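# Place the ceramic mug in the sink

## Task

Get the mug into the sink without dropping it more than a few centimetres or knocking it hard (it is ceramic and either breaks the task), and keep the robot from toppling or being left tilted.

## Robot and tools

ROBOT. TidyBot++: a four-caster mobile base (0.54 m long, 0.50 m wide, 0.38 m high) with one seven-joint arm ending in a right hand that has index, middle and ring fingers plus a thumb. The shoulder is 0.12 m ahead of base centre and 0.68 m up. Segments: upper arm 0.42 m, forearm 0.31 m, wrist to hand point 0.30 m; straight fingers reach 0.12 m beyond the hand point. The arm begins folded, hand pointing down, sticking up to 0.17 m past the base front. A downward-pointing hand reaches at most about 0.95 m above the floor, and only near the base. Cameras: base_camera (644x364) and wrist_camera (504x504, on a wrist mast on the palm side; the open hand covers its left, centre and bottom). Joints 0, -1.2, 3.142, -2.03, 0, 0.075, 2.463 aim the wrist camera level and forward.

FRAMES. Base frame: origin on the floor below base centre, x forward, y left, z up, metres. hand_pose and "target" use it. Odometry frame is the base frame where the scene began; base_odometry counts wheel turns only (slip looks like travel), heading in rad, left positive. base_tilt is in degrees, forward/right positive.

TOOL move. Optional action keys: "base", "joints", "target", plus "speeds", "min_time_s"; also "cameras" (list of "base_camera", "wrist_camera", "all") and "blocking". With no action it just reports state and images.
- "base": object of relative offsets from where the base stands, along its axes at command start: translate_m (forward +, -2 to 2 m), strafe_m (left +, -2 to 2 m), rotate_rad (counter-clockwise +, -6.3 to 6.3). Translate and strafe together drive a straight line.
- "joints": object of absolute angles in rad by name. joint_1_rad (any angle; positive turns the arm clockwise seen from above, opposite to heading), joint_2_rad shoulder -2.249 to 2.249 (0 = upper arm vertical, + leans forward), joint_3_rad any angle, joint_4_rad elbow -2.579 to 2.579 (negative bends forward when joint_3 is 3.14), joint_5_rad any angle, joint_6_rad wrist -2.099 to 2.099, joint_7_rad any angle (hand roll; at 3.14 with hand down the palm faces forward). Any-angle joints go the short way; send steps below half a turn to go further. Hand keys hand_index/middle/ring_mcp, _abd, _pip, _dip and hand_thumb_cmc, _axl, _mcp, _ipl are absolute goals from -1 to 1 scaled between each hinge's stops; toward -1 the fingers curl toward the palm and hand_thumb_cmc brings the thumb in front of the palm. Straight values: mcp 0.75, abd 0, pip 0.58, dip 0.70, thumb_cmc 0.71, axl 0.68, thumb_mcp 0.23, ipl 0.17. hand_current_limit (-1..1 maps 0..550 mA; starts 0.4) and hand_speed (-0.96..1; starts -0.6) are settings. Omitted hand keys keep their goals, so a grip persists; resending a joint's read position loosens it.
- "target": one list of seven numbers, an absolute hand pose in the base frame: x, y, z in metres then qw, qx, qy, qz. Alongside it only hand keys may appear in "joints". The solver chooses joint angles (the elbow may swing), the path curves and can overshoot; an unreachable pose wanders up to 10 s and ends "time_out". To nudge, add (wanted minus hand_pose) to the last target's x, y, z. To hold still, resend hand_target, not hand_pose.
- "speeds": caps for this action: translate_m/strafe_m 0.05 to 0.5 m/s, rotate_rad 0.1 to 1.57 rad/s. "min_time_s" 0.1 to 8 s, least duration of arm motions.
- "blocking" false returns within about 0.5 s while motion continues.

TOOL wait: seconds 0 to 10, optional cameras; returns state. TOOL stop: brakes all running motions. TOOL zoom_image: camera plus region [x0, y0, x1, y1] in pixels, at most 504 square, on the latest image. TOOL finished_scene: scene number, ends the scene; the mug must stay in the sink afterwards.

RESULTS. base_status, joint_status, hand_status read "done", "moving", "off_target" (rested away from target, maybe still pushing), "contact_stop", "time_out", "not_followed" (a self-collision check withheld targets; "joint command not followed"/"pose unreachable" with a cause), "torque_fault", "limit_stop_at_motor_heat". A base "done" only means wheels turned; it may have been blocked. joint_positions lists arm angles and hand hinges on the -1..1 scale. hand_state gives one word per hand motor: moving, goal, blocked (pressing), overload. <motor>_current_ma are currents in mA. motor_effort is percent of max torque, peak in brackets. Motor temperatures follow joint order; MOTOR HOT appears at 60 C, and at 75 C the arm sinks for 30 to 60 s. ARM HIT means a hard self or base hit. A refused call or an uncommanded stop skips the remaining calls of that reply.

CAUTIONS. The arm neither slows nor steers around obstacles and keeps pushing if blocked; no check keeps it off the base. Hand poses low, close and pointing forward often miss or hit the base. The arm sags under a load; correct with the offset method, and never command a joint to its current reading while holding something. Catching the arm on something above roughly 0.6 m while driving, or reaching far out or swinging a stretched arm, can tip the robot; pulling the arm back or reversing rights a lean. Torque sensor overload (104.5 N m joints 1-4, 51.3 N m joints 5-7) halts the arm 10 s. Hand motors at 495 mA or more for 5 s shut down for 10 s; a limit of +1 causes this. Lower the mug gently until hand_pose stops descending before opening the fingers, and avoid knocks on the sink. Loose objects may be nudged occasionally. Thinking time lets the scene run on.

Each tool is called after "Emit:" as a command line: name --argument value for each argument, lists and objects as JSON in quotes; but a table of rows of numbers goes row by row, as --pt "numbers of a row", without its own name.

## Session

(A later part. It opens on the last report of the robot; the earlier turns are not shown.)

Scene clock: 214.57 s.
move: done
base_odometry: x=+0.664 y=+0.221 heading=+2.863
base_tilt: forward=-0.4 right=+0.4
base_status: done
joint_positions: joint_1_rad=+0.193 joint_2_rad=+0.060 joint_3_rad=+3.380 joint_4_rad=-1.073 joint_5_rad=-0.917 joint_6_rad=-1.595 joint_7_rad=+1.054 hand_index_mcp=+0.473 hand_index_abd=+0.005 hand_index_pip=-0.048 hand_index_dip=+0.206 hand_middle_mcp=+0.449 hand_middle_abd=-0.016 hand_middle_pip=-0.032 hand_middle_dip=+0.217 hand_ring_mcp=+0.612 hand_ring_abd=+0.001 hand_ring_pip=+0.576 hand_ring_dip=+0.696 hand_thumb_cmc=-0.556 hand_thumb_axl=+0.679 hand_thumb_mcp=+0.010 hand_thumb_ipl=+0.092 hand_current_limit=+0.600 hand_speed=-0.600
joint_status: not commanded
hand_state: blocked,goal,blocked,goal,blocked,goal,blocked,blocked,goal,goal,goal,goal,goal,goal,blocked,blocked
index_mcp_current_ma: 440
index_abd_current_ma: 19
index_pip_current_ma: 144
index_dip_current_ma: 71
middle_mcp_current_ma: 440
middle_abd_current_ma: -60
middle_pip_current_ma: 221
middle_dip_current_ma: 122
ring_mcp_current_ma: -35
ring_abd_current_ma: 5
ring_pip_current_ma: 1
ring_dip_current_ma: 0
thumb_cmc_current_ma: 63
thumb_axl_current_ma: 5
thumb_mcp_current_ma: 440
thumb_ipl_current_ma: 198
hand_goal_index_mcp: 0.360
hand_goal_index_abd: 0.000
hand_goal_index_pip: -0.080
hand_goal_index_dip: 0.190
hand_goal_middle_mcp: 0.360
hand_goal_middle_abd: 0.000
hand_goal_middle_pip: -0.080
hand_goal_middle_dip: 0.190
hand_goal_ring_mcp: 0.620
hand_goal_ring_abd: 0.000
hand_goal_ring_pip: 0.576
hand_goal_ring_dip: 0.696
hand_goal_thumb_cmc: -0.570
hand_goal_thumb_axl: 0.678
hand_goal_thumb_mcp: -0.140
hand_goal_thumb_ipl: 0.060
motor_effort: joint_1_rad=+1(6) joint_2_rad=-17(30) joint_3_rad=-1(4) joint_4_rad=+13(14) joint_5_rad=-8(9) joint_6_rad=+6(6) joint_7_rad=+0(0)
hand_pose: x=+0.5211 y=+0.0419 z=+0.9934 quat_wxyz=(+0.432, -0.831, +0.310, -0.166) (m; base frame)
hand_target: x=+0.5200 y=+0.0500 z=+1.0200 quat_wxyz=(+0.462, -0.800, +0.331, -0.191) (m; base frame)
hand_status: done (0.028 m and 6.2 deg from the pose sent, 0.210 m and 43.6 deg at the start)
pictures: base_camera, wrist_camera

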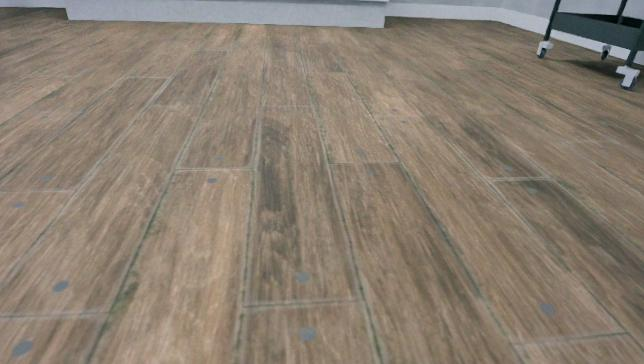

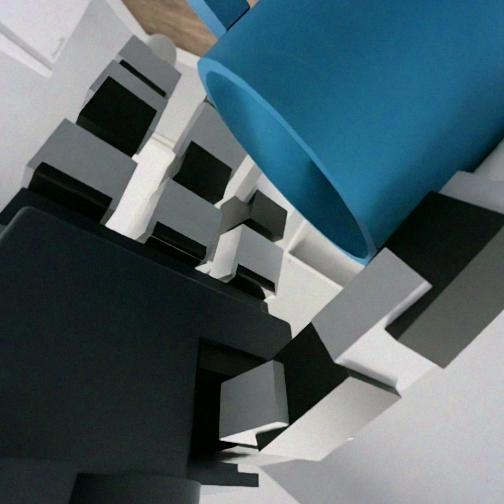

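Emit:
move --base '{"translate_m": 1.35, "strafe_m": -0.05, "rotate_rad": -0.012}' --speeds '{"translate_m": 0.4}' --target '[0.55,0.15,1.02,0.5,-0.866,0,0]' --min_time_s 3 --cameras '["all"]'

Scene clock: 233.47 s.
move: done
base_odometry: x=-0.620 y=+0.641 heading=+2.850
base_tilt: forward=-0.4 right=+0.4
base_status: done
joint_positions: joint_1_rad=+0.224 joint_2_rad=+0.550 joint_3_rad=+2.708 joint_4_rad=-0.335 joint_5_rad=-0.917 joint_6_rad=-1.898 joint_7_rad=+1.003 hand_index_mcp=+0.473 hand_index_abd=+0.005 hand_index_pip=-0.048 hand_index_dip=+0.206 hand_middle_mcp=+0.447 hand_middle_abd=-0.016 hand_middle_pip=-0.032 hand_middle_dip=+0.217 hand_ring_mcp=+0.612 hand_ring_abd=+0.001 hand_ring_pip=+0.576 hand_ring_dip=+0.696 hand_thumb_cmc=-0.554 hand_thumb_axl=+0.679 hand_thumb_mcp=+0.010 hand_thumb_ipl=+0.092 hand_current_limit=+0.600 hand_speed=-0.600
joint_status: not commanded
hand_state: blocked,goal,blocked,goal,blocked,goal,blocked,blocked,goal,goal,goal,goal,goal,goal,blocked,blocked
index_mcp_current_ma: 440
index_abd_current_ma: 19
index_pip_current_ma: 145
index_dip_current_ma: 71
middle_mcp_current_ma: 440
middle_abd_current_ma: -60
middle_pip_current_ma: 221
middle_dip_current_ma: 123
ring_mcp_current_ma: -35
ring_abd_current_ma: 5
ring_pip_current_ma: 1
ring_dip_current_ma: 0
thumb_cmc_current_ma: 71
thumb_axl_current_ma: 6
thumb_mcp_current_ma: 440
thumb_ipl_current_ma: 198
hand_goal_index_mcp: 0.360
hand_goal_index_abd: 0.000
hand_goal_index_pip: -0.080
hand_goal_index_dip: 0.190
hand_goal_middle_mcp: 0.360
hand_goal_middle_abd: 0.000
hand_goal_middle_pip: -0.080
hand_goal_middle_dip: 0.190
hand_goal_ring_mcp: 0.620
hand_goal_ring_abd: 0.000
hand_goal_ring_pip: 0.576
hand_goal_ring_dip: 0.696
hand_goal_thumb_cmc: -0.570
hand_goal_thumb_axl: 0.678
hand_goal_thumb_mcp: -0.140
hand_goal_thumb_ipl: 0.060
motor_effort: joint_1_rad=+0(3) joint_2_rad=-26(28) joint_3_rad=-5(5) joint_4_rad=+10(14) joint_5_rad=-7(9) joint_6_rad=+7(7) joint_7_rad=+0(0)
hand_pose: x=+0.5535 y=+0.1693 z=+1.0316 quat_wxyz=(+0.518, -0.855, -0.026, -0.022) (m; base frame)
hand_target: x=+0.5500 y=+0.1500 z=+1.0200 quat_wxyz=(+0.500, -0.866, +0.000, +0.000) (m; base frame)
hand_status: done (0.023 m and 4.5 deg from the pose sent, 0.115 m and 41.4 deg at the start)
pictures: base_camera, wrist_camera

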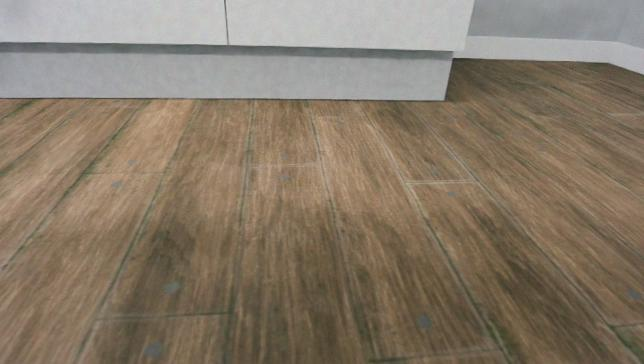

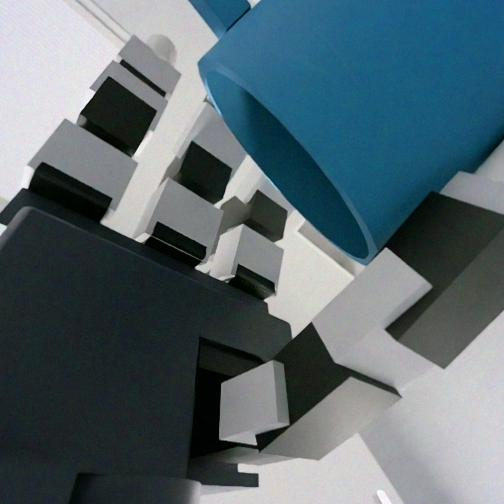

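Emit:
move --base '{"translate_m": 0.33, "strafe_m": -0.052}' --speeds '{"translate_m": 0.3}' --cameras '["base_camera"]'

Scene clock: 254.90 s.
move: done
base_odometry: x=-0.921 y=+0.786 heading=+2.850
base_tilt: forward=-0.4 right=+0.4
base_status: done
joint_positions: joint_1_rad=+0.226 joint_2_rad=+0.554 joint_3_rad=+2.707 joint_4_rad=-0.333 joint_5_rad=-0.917 joint_6_rad=-1.901 joint_7_rad=+1.003 hand_index_mcp=+0.473 hand_index_abd=+0.005 hand_index_pip=-0.048 hand_index_dip=+0.206 hand_middle_mcp=+0.447 hand_middle_abd=-0.016 hand_middle_pip=-0.032 hand_middle_dip=+0.218 hand_ring_mcp=+0.612 hand_ring_abd=+0.001 hand_ring_pip=+0.576 hand_ring_dip=+0.696 hand_thumb_cmc=-0.553 hand_thumb_axl=+0.680 hand_thumb_mcp=+0.010 hand_thumb_ipl=+0.092 hand_current_limit=+0.600 hand_speed=-0.600
joint_status: not commanded
hand_state: blocked,goal,blocked,goal,blocked,goal,blocked,blocked,goal,goal,goal,goal,goal,goal,blocked,blocked
index_mcp_current_ma: 440
index_abd_current_ma: 19
index_pip_current_ma: 145
index_dip_current_ma: 71
middle_mcp_current_ma: 437
middle_abd_current_ma: -60
middle_pip_current_ma: 221
middle_dip_current_ma: 124
ring_mcp_current_ma: -35
ring_abd_current_ma: 5
ring_pip_current_ma: 1
ring_dip_current_ma: 0
thumb_cmc_current_ma: 76
thumb_axl_current_ma: 7
thumb_mcp_current_ma: 440
thumb_ipl_current_ma: 198
hand_goal_index_mcp: 0.360
hand_goal_index_abd: 0.000
hand_goal_index_pip: -0.080
hand_goal_index_dip: 0.190
hand_goal_middle_mcp: 0.360
hand_goal_middle_abd: 0.000
hand_goal_middle_pip: -0.080
hand_goal_middle_dip: 0.190
hand_goal_ring_mcp: 0.620
hand_goal_ring_abd: 0.000
hand_goal_ring_pip: 0.576
hand_goal_ring_dip: 0.696
hand_goal_thumb_cmc: -0.570
hand_goal_thumb_axl: 0.678
hand_goal_thumb_mcp: -0.140
hand_goal_thumb_ipl: 0.060
motor_effort: joint_1_rad=+0(2) joint_2_rad=-26(29) joint_3_rad=-5(5) joint_4_rad=+10(11) joint_5_rad=-7(9) joint_6_rad=+7(8) joint_7_rad=+0(0)
hand_pose: x=+0.5543 y=+0.1682 z=+1.0302 quat_wxyz=(+0.518, -0.855, -0.025, -0.020) (m; base frame)
hand_target: x=+0.5500 y=+0.1500 z=+1.0200 quat_wxyz=(+0.500, -0.866, +0.000, +0.000) (m; base frame)
hand_status: not commanded
pictures: base_camera

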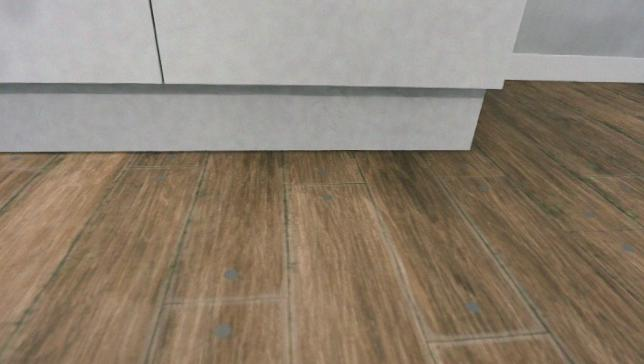

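Emit:
move --base '{"translate_m": 0.045, "strafe_m": -0.03}' --target '[0.55,0.165,1.02,0.497,-0.861,-0.052,-0.0905]' --min_time_s 1.5 --cameras '["all"]'

Scene clock: 271.40 s.
move: done
base_odometry: x=-0.956 y=+0.828 heading=+2.851
base_tilt: forward=-0.4 right=+0.4
base_status: done
joint_positions: joint_1_rad=+0.241 joint_2_rad=+0.413 joint_3_rad=+2.859 joint_4_rad=-0.638 joint_5_rad=-0.936 joint_6_rad=-1.857 joint_7_rad=+1.232 hand_index_mcp=+0.473 hand_index_abd=+0.006 hand_index_pip=-0.048 hand_index_dip=+0.206 hand_middle_mcp=+0.447 hand_middle_abd=-0.016 hand_middle_pip=-0.032 hand_middle_dip=+0.218 hand_ring_mcp=+0.612 hand_ring_abd=+0.001 hand_ring_pip=+0.576 hand_ring_dip=+0.696 hand_thumb_cmc=-0.553 hand_thumb_axl=+0.680 hand_thumb_mcp=+0.010 hand_thumb_ipl=+0.092 hand_current_limit=+0.600 hand_speed=-0.600
joint_status: not commanded
hand_state: blocked,goal,blocked,goal,blocked,goal,blocked,blocked,goal,goal,goal,goal,goal,goal,blocked,blocked
index_mcp_current_ma: 440
index_abd_current_ma: 20
index_pip_current_ma: 145
index_dip_current_ma: 71
middle_mcp_current_ma: 435
middle_abd_current_ma: -60
middle_pip_current_ma: 221
middle_dip_current_ma: 124
ring_mcp_current_ma: -35
ring_abd_current_ma: 5
ring_pip_current_ma: 1
ring_dip_current_ma: 0
thumb_cmc_current_ma: 77
thumb_axl_current_ma: 8
thumb_mcp_current_ma: 440
thumb_ipl_current_ma: 199
hand_goal_index_mcp: 0.360
hand_goal_index_abd: 0.000
hand_goal_index_pip: -0.080
hand_goal_index_dip: 0.190
hand_goal_middle_mcp: 0.360
hand_goal_middle_abd: 0.000
hand_goal_middle_pip: -0.080
hand_goal_middle_dip: 0.190
hand_goal_ring_mcp: 0.620
hand_goal_ring_abd: 0.000
hand_goal_ring_pip: 0.576
hand_goal_ring_dip: 0.696
hand_goal_thumb_cmc: -0.570
hand_goal_thumb_axl: 0.678
hand_goal_thumb_mcp: -0.140
hand_goal_thumb_ipl: 0.060
motor_effort: joint_1_rad=+1(4) joint_2_rad=-24(30) joint_3_rad=-4(6) joint_4_rad=+12(12) joint_5_rad=-7(9) joint_6_rad=+4(7) joint_7_rad=+0(0)
hand_pose: x=+0.5453 y=+0.1545 z=+0.9912 quat_wxyz=(+0.477, -0.878, -0.034, -0.036) (m; base frame)
hand_target: x=+0.5500 y=+0.1650 z=+1.0200 quat_wxyz=(+0.497, -0.861, -0.052, -0.091) (m; base frame)
hand_status: done (0.031 m and 7.2 deg from the pose sent, 0.011 m and 9.0 deg at the start)
pictures: base_camera, wrist_camera

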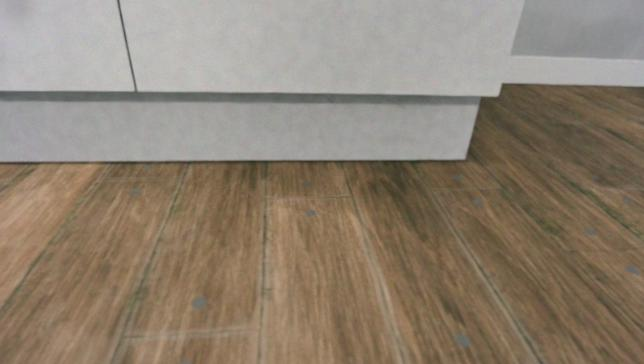

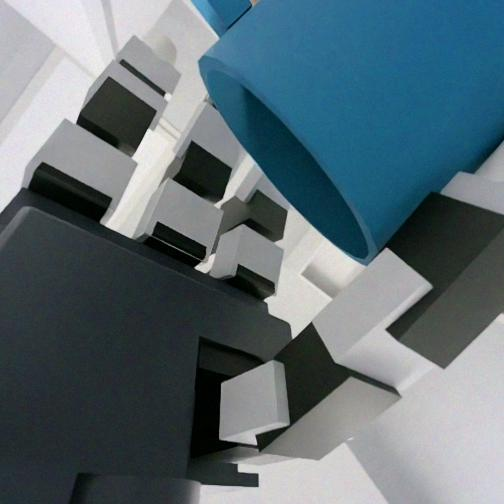

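Emit:
zoom_image --camera "wrist_camera" --region '[180, 0, 440, 290]'

Scaled by 1.738 from the camera's 504x504 image, which has a finer 720x720 frame.

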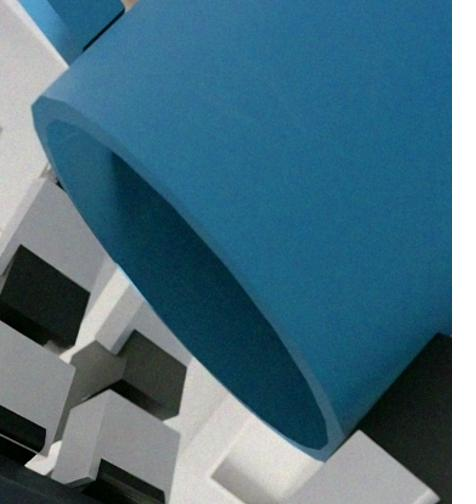

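Emit:
move --target '[0.535,0.175,1.045,0.495,-0.8576,-0.0696,-0.1205]' --min_time_s 1

Emit:
move --base '{"translate_m": 0.4225, "strafe_m": -0.008}' --speeds '{"translate_m": 0.2}' --cameras '["all"]'

Scene clock: 308.13 s.
move: done
base_odometry: x=-0.956 y=+0.828 heading=+2.851
base_tilt: forward=-0.4 right=+0.4
base_status: not commanded
joint_positions: joint_1_rad=+0.241 joint_2_rad=+0.357 joint_3_rad=+2.872 joint_4_rad=-0.638 joint_5_rad=-0.949 joint_6_rad=-1.846 joint_7_rad=+1.238 hand_index_mcp=+0.473 hand_index_abd=+0.006 hand_index_pip=-0.048 hand_index_dip=+0.206 hand_middle_mcp=+0.447 hand_middle_abd=-0.016 hand_middle_pip=-0.032 hand_middle_dip=+0.218 hand_ring_mcp=+0.612 hand_ring_abd=+0.001 hand_ring_pip=+0.576 hand_ring_dip=+0.696 hand_thumb_cmc=-0.553 hand_thumb_axl=+0.680 hand_thumb_mcp=+0.010 hand_thumb_ipl=+0.092 hand_current_limit=+0.600 hand_speed=-0.600
joint_status: not commanded
hand_state: blocked,goal,blocked,goal,blocked,goal,blocked,blocked,goal,goal,goal,goal,goal,goal,blocked,blocked
index_mcp_current_ma: 440
index_abd_current_ma: 20
index_pip_current_ma: 145
index_dip_current_ma: 71
middle_mcp_current_ma: 435
middle_abd_current_ma: -60
middle_pip_current_ma: 221
middle_dip_current_ma: 124
ring_mcp_current_ma: -35
ring_abd_current_ma: 5
ring_pip_current_ma: 1
ring_dip_current_ma: 0
thumb_cmc_current_ma: 77
thumb_axl_current_ma: 8
thumb_mcp_current_ma: 440
thumb_ipl_current_ma: 199
hand_goal_index_mcp: 0.360
hand_goal_index_abd: 0.000
hand_goal_index_pip: -0.080
hand_goal_index_dip: 0.190
hand_goal_middle_mcp: 0.360
hand_goal_middle_abd: 0.000
hand_goal_middle_pip: -0.080
hand_goal_middle_dip: 0.190
hand_goal_ring_mcp: 0.620
hand_goal_ring_abd: 0.000
hand_goal_ring_pip: 0.576
hand_goal_ring_dip: 0.696
hand_goal_thumb_cmc: -0.570
hand_goal_thumb_axl: 0.678
hand_goal_thumb_mcp: -0.140
hand_goal_thumb_ipl: 0.060
motor_effort: joint_1_rad=+0(2) joint_2_rad=-22(24) joint_3_rad=-3(4) joint_4_rad=+12(12) joint_5_rad=-7(9) joint_6_rad=+6(6) joint_7_rad=+0(1)
hand_pose: x=+0.5325 y=+0.1589 z=+1.0140 quat_wxyz=(+0.474, -0.877, -0.045, -0.067) (m; base frame)
hand_target: x=+0.5350 y=+0.1750 z=+1.0450 quat_wxyz=(+0.495, -0.858, -0.070, -0.121) (m; base frame)
hand_status: done (0.035 m and 7.5 deg from the pose sent, 0.058 m and 11.0 deg at the start)
pictures: none

Scene clock: 311.00 s.
move: done
base_odometry: x=-1.359 y=+0.957 heading=+2.850
base_tilt: forward=-0.4 right=+0.4
base_status: done
joint_positions: joint_1_rad=+0.241 joint_2_rad=+0.343 joint_3_rad=+2.874 joint_4_rad=-0.638 joint_5_rad=-0.952 joint_6_rad=-1.840 joint_7_rad=+1.239 hand_index_mcp=+0.473 hand_index_abd=+0.006 hand_index_pip=-0.048 hand_index_dip=+0.206 hand_middle_mcp=+0.446 hand_middle_abd=-0.016 hand_middle_pip=-0.032 hand_middle_dip=+0.218 hand_ring_mcp=+0.612 hand_ring_abd=+0.001 hand_ring_pip=+0.576 hand_ring_dip=+0.696 hand_thumb_cmc=-0.551 hand_thumb_axl=+0.680 hand_thumb_mcp=+0.010 hand_thumb_ipl=+0.092 hand_current_limit=+0.600 hand_speed=-0.600
joint_status: not commanded
hand_state: blocked,goal,blocked,goal,blocked,goal,blocked,blocked,goal,goal,goal,goal,goal,goal,blocked,blocked
index_mcp_current_ma: 440
index_abd_current_ma: 21
index_pip_current_ma: 145
index_dip_current_ma: 71
middle_mcp_current_ma: 434
middle_abd_current_ma: -60
middle_pip_current_ma: 222
middle_dip_current_ma: 125
ring_mcp_current_ma: -35
ring_abd_current_ma: 5
ring_pip_current_ma: 1
ring_dip_current_ma: 0
thumb_cmc_current_ma: 84
thumb_axl_current_ma: 9
thumb_mcp_current_ma: 440
thumb_ipl_current_ma: 199
hand_goal_index_mcp: 0.360
hand_goal_index_abd: 0.000
hand_goal_index_pip: -0.080
hand_goal_index_dip: 0.190
hand_goal_middle_mcp: 0.360
hand_goal_middle_abd: 0.000
hand_goal_middle_pip: -0.080
hand_goal_middle_dip: 0.190
hand_goal_ring_mcp: 0.620
hand_goal_ring_abd: 0.000
hand_goal_ring_pip: 0.576
hand_goal_ring_dip: 0.696
hand_goal_thumb_cmc: -0.570
hand_goal_thumb_axl: 0.678
hand_goal_thumb_mcp: -0.140
hand_goal_thumb_ipl: 0.060
motor_effort: joint_1_rad=+0(3) joint_2_rad=-21(25) joint_3_rad=-3(4) joint_4_rad=+12(12) joint_5_rad=-7(9) joint_6_rad=+6(7) joint_7_rad=+1(1)
hand_pose: x=+0.5300 y=+0.1605 z=+1.0199 quat_wxyz=(+0.474, -0.876, -0.047, -0.075) (m; base frame)
hand_target: x=+0.5350 y=+0.1750 z=+1.0450 quat_wxyz=(+0.495, -0.858, -0.070, -0.121) (m; base frame)
hand_status: not commanded
pictures: base_camera, wrist_camera

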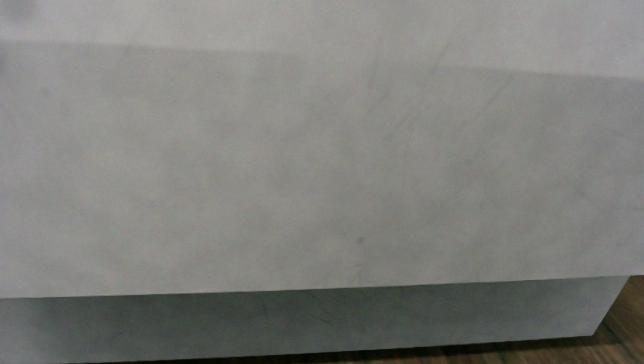

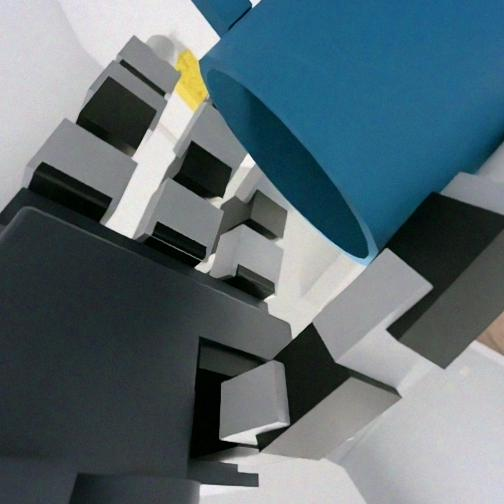

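Emit:
move --base '{"translate_m": 0.01}' --target '[0.565,0.185,0.96,0.495,-0.8576,-0.0696,-0.1205]' --min_time_s 1.5 --cameras '["wrist_camera"]'

Scene clock: 319.07 s.
move: done
base_odometry: x=-1.368 y=+0.960 heading=+2.850
base_tilt: forward=-0.4 right=+0.4
base_status: done
joint_positions: joint_1_rad=+0.188 joint_2_rad=+0.318 joint_3_rad=+2.995 joint_4_rad=-0.993 joint_5_rad=-0.966 joint_6_rad=-1.688 joint_7_rad=+1.521 hand_index_mcp=+0.473 hand_index_abd=+0.006 hand_index_pip=-0.048 hand_index_dip=+0.206 hand_middle_mcp=+0.446 hand_middle_abd=-0.016 hand_middle_pip=-0.032 hand_middle_dip=+0.218 hand_ring_mcp=+0.612 hand_ring_abd=+0.001 hand_ring_pip=+0.576 hand_ring_dip=+0.696 hand_thumb_cmc=-0.551 hand_thumb_axl=+0.680 hand_thumb_mcp=+0.010 hand_thumb_ipl=+0.092 hand_current_limit=+0.600 hand_speed=-0.600
joint_status: not commanded
hand_state: blocked,goal,blocked,goal,blocked,goal,blocked,blocked,goal,goal,goal,goal,goal,goal,blocked,blocked
index_mcp_current_ma: 440
index_abd_current_ma: 22
index_pip_current_ma: 145
index_dip_current_ma: 71
middle_mcp_current_ma: 433
middle_abd_current_ma: -60
middle_pip_current_ma: 222
middle_dip_current_ma: 125
ring_mcp_current_ma: -35
ring_abd_current_ma: 5
ring_pip_current_ma: 1
ring_dip_current_ma: 0
thumb_cmc_current_ma: 85
thumb_axl_current_ma: 9
thumb_mcp_current_ma: 440
thumb_ipl_current_ma: 199
hand_goal_index_mcp: 0.360
hand_goal_index_abd: 0.000
hand_goal_index_pip: -0.080
hand_goal_index_dip: 0.190
hand_goal_middle_mcp: 0.360
hand_goal_middle_abd: 0.000
hand_goal_middle_pip: -0.080
hand_goal_middle_dip: 0.190
hand_goal_ring_mcp: 0.620
hand_goal_ring_abd: 0.000
hand_goal_ring_pip: 0.576
hand_goal_ring_dip: 0.696
hand_goal_thumb_cmc: -0.570
hand_goal_thumb_axl: 0.678
hand_goal_thumb_mcp: -0.140
hand_goal_thumb_ipl: 0.060
motor_effort: joint_1_rad=-1(2) joint_2_rad=-23(24) joint_3_rad=-3(4) joint_4_rad=+13(14) joint_5_rad=-9(9) joint_6_rad=+4(7) joint_7_rad=+0(1)
hand_pose: x=+0.5615 y=+0.1651 z=+0.9280 quat_wxyz=(+0.476, -0.876, -0.043, -0.066) (m; base frame)
hand_target: x=+0.5650 y=+0.1850 z=+0.9600 quat_wxyz=(+0.495, -0.858, -0.070, -0.121) (m; base frame)
hand_status: done (0.038 m and 7.5 deg from the pose sent, 0.074 m and 6.6 deg at the start)
pictures: wrist_camera

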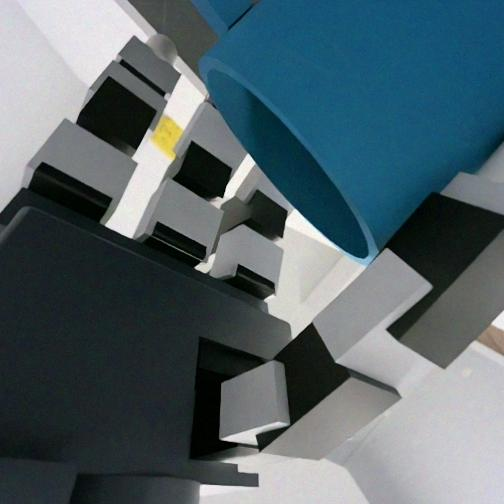

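Emit:
move --target '[0.575,0.20,0.91,0.495,-0.8576,-0.0696,-0.1205]' --min_time_s 1.2 --cameras '["wrist_camera"]'

Scene clock: 324.60 s.
move: done
base_odometry: x=-1.368 y=+0.960 heading=+2.850
base_tilt: forward=-0.4 right=+0.4
base_status: not commanded
joint_positions: joint_1_rad=+0.157 joint_2_rad=+0.298 joint_3_rad=+3.023 joint_4_rad=-1.155 joint_5_rad=-0.971 joint_6_rad=-1.575 joint_7_rad=+1.650 hand_index_mcp=+0.473 hand_index_abd=+0.006 hand_index_pip=-0.047 hand_index_dip=+0.206 hand_middle_mcp=+0.446 hand_middle_abd=-0.016 hand_middle_pip=-0.032 hand_middle_dip=+0.218 hand_ring_mcp=+0.612 hand_ring_abd=+0.007 hand_ring_pip=+0.577 hand_ring_dip=+0.700 hand_thumb_cmc=-0.551 hand_thumb_axl=+0.680 hand_thumb_mcp=+0.010 hand_thumb_ipl=+0.092 hand_current_limit=+0.600 hand_speed=-0.600
joint_status: not commanded
hand_state: blocked,goal,blocked,goal,blocked,goal,blocked,blocked,goal,goal,goal,goal,goal,goal,blocked,blocked
index_mcp_current_ma: 440
index_abd_current_ma: 23
index_pip_current_ma: 148
index_dip_current_ma: 71
middle_mcp_current_ma: 432
middle_abd_current_ma: -60
middle_pip_current_ma: 222
middle_dip_current_ma: 125
ring_mcp_current_ma: -37
ring_abd_current_ma: 25
ring_pip_current_ma: 5
ring_dip_current_ma: 14
thumb_cmc_current_ma: 85
thumb_axl_current_ma: 10
thumb_mcp_current_ma: 440
thumb_ipl_current_ma: 199
hand_goal_index_mcp: 0.360
hand_goal_index_abd: 0.000
hand_goal_index_pip: -0.080
hand_goal_index_dip: 0.190
hand_goal_middle_mcp: 0.360
hand_goal_middle_abd: 0.000
hand_goal_middle_pip: -0.080
hand_goal_middle_dip: 0.190
hand_goal_ring_mcp: 0.620
hand_goal_ring_abd: 0.000
hand_goal_ring_pip: 0.576
hand_goal_ring_dip: 0.696
hand_goal_thumb_cmc: -0.570
hand_goal_thumb_axl: 0.678
hand_goal_thumb_mcp: -0.140
hand_goal_thumb_ipl: 0.060
motor_effort: joint_1_rad=+0(2) joint_2_rad=-21(23) joint_3_rad=-4(4) joint_4_rad=+13(14) joint_5_rad=-9(10) joint_6_rad=+2(4) joint_7_rad=+0(1)
hand_pose: x=+0.5725 y=+0.1744 z=+0.8876 quat_wxyz=(+0.477, -0.874, -0.043, -0.081) (m; base frame)
hand_target: x=+0.5750 y=+0.2000 z=+0.9100 quat_wxyz=(+0.495, -0.858, -0.070, -0.121) (m; base frame)
hand_status: done (0.034 m and 6.1 deg from the pose sent, 0.042 m and 7.5 deg at the start)
pictures: wrist_camera

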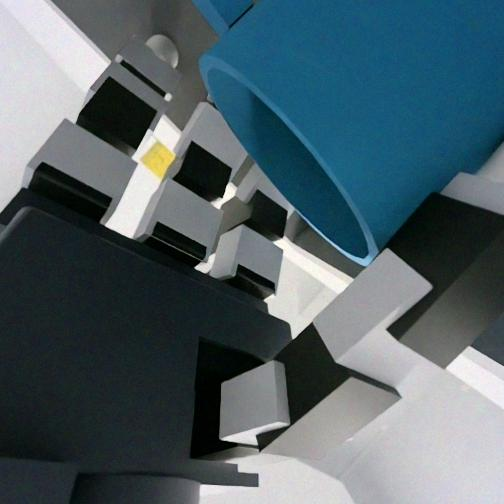

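Emit:
move --target '[0.578,0.186,0.885,0.495,-0.8576,-0.0696,-0.1205]' --min_time_s 1

Emit:
move --target '[0.58,0.190,0.865,0.495,-0.8576,-0.0696,-0.1205]' --min_time_s 1 --cameras '["wrist_camera"]'

Scene clock: 335.83 s.
move: done
base_odometry: x=-1.368 y=+0.960 heading=+2.850
base_tilt: forward=-0.4 right=+0.4
base_status: not commanded
joint_positions: joint_1_rad=+0.159 joint_2_rad=+0.282 joint_3_rad=+3.052 joint_4_rad=-1.218 joint_5_rad=-0.995 joint_6_rad=-1.559 joint_7_rad=+1.739 hand_index_mcp=+0.473 hand_index_abd=+0.006 hand_index_pip=-0.047 hand_index_dip=+0.206 hand_middle_mcp=+0.446 hand_middle_abd=-0.016 hand_middle_pip=-0.032 hand_middle_dip=+0.218 hand_ring_mcp=+0.642 hand_ring_abd=+0.000 hand_ring_pip=+0.597 hand_ring_dip=+0.711 hand_thumb_cmc=-0.551 hand_thumb_axl=+0.680 hand_thumb_mcp=+0.010 hand_thumb_ipl=+0.092 hand_current_limit=+0.600 hand_speed=-0.600
joint_status: not commanded
hand_state: blocked,goal,blocked,goal,blocked,goal,blocked,blocked,blocked,goal,blocked,goal,goal,goal,blocked,blocked
index_mcp_current_ma: 440
index_abd_current_ma: 23
index_pip_current_ma: 148
index_dip_current_ma: 71
middle_mcp_current_ma: 432
middle_abd_current_ma: -60
middle_pip_current_ma: 222
middle_dip_current_ma: 125
ring_mcp_current_ma: 105
ring_abd_current_ma: -1
ring_pip_current_ma: 94
ring_dip_current_ma: 64
thumb_cmc_current_ma: 85
thumb_axl_current_ma: 11
thumb_mcp_current_ma: 440
thumb_ipl_current_ma: 199
hand_goal_index_mcp: 0.360
hand_goal_index_abd: 0.000
hand_goal_index_pip: -0.080
hand_goal_index_dip: 0.190
hand_goal_middle_mcp: 0.360
hand_goal_middle_abd: 0.000
hand_goal_middle_pip: -0.080
hand_goal_middle_dip: 0.190
hand_goal_ring_mcp: 0.620
hand_goal_ring_abd: 0.000
hand_goal_ring_pip: 0.576
hand_goal_ring_dip: 0.696
hand_goal_thumb_cmc: -0.570
hand_goal_thumb_axl: 0.678
hand_goal_thumb_mcp: -0.140
hand_goal_thumb_ipl: 0.060
motor_effort: joint_1_rad=-5(6) joint_2_rad=-18(21) joint_3_rad=-6(6) joint_4_rad=+11(13) joint_5_rad=-6(9) joint_6_rad=+1(2) joint_7_rad=+0(1)
hand_pose: x=+0.5741 y=+0.1691 z=+0.8768 quat_wxyz=(+0.480, -0.870, -0.056, -0.095) (m; base frame)
hand_target: x=+0.5780 y=+0.1860 z=+0.8850 quat_wxyz=(+0.495, -0.858, -0.070, -0.121) (m; base frame)
hand_status: done (0.019 m and 4.0 deg from the pose sent, 0.013 m and 6.1 deg at the start)
pictures: none

Scene clock: 338.10 s.
move: done
base_odometry: x=-1.368 y=+0.960 heading=+2.850
base_tilt: forward=-0.4 right=+0.4
base_status: not commanded
joint_positions: joint_1_rad=+0.146 joint_2_rad=+0.269 joint_3_rad=+3.061 joint_4_rad=-1.303 joint_5_rad=-1.003 joint_6_rad=-1.519 joint_7_rad=+1.788 hand_index_mcp=+0.471 hand_index_abd=+0.009 hand_index_pip=-0.045 hand_index_dip=+0.207 hand_middle_mcp=+0.443 hand_middle_abd=-0.016 hand_middle_pip=-0.030 hand_middle_dip=+0.218 hand_ring_mcp=+0.612 hand_ring_abd=-0.001 hand_ring_pip=+0.577 hand_ring_dip=+0.698 hand_thumb_cmc=-0.547 hand_thumb_axl=+0.682 hand_thumb_mcp=+0.010 hand_thumb_ipl=+0.092 hand_current_limit=+0.600 hand_speed=-0.600
joint_status: not commanded
hand_state: blocked,goal,blocked,goal,blocked,goal,blocked,blocked,goal,goal,goal,goal,blocked,goal,blocked,blocked
index_mcp_current_ma: 440
index_abd_current_ma: 34
index_pip_current_ma: 156
index_dip_current_ma: 73
middle_mcp_current_ma: 415
middle_abd_current_ma: -60
middle_pip_current_ma: 228
middle_dip_current_ma: 126
ring_mcp_current_ma: -34
ring_abd_current_ma: -2
ring_pip_current_ma: 3
ring_dip_current_ma: 9
thumb_cmc_current_ma: 104
thumb_axl_current_ma: 19
thumb_mcp_current_ma: 440
thumb_ipl_current_ma: 199
hand_goal_index_mcp: 0.360
hand_goal_index_abd: 0.000
hand_goal_index_pip: -0.080
hand_goal_index_dip: 0.190
hand_goal_middle_mcp: 0.360
hand_goal_middle_abd: 0.000
hand_goal_middle_pip: -0.080
hand_goal_middle_dip: 0.190
hand_goal_ring_mcp: 0.620
hand_goal_ring_abd: 0.000
hand_goal_ring_pip: 0.576
hand_goal_ring_dip: 0.696
hand_goal_thumb_cmc: -0.570
hand_goal_thumb_axl: 0.678
hand_goal_thumb_mcp: -0.140
hand_goal_thumb_ipl: 0.060
motor_effort: joint_1_rad=-2(7) joint_2_rad=-21(24) joint_3_rad=-4(7) joint_4_rad=+13(14) joint_5_rad=-9(10) joint_6_rad=+1(2) joint_7_rad=+0(1)
hand_pose: x=+0.5686 y=+0.1740 z=+0.8562 quat_wxyz=(+0.482, -0.870, -0.052, -0.092) (m; base frame)
hand_target: x=+0.5800 y=+0.1900 z=+0.8650 quat_wxyz=(+0.495, -0.858, -0.070, -0.121) (m; base frame)
hand_status: done (0.022 m and 4.4 deg from the pose sent, 0.025 m and 4.0 deg at the start)
pictures: wrist_camera

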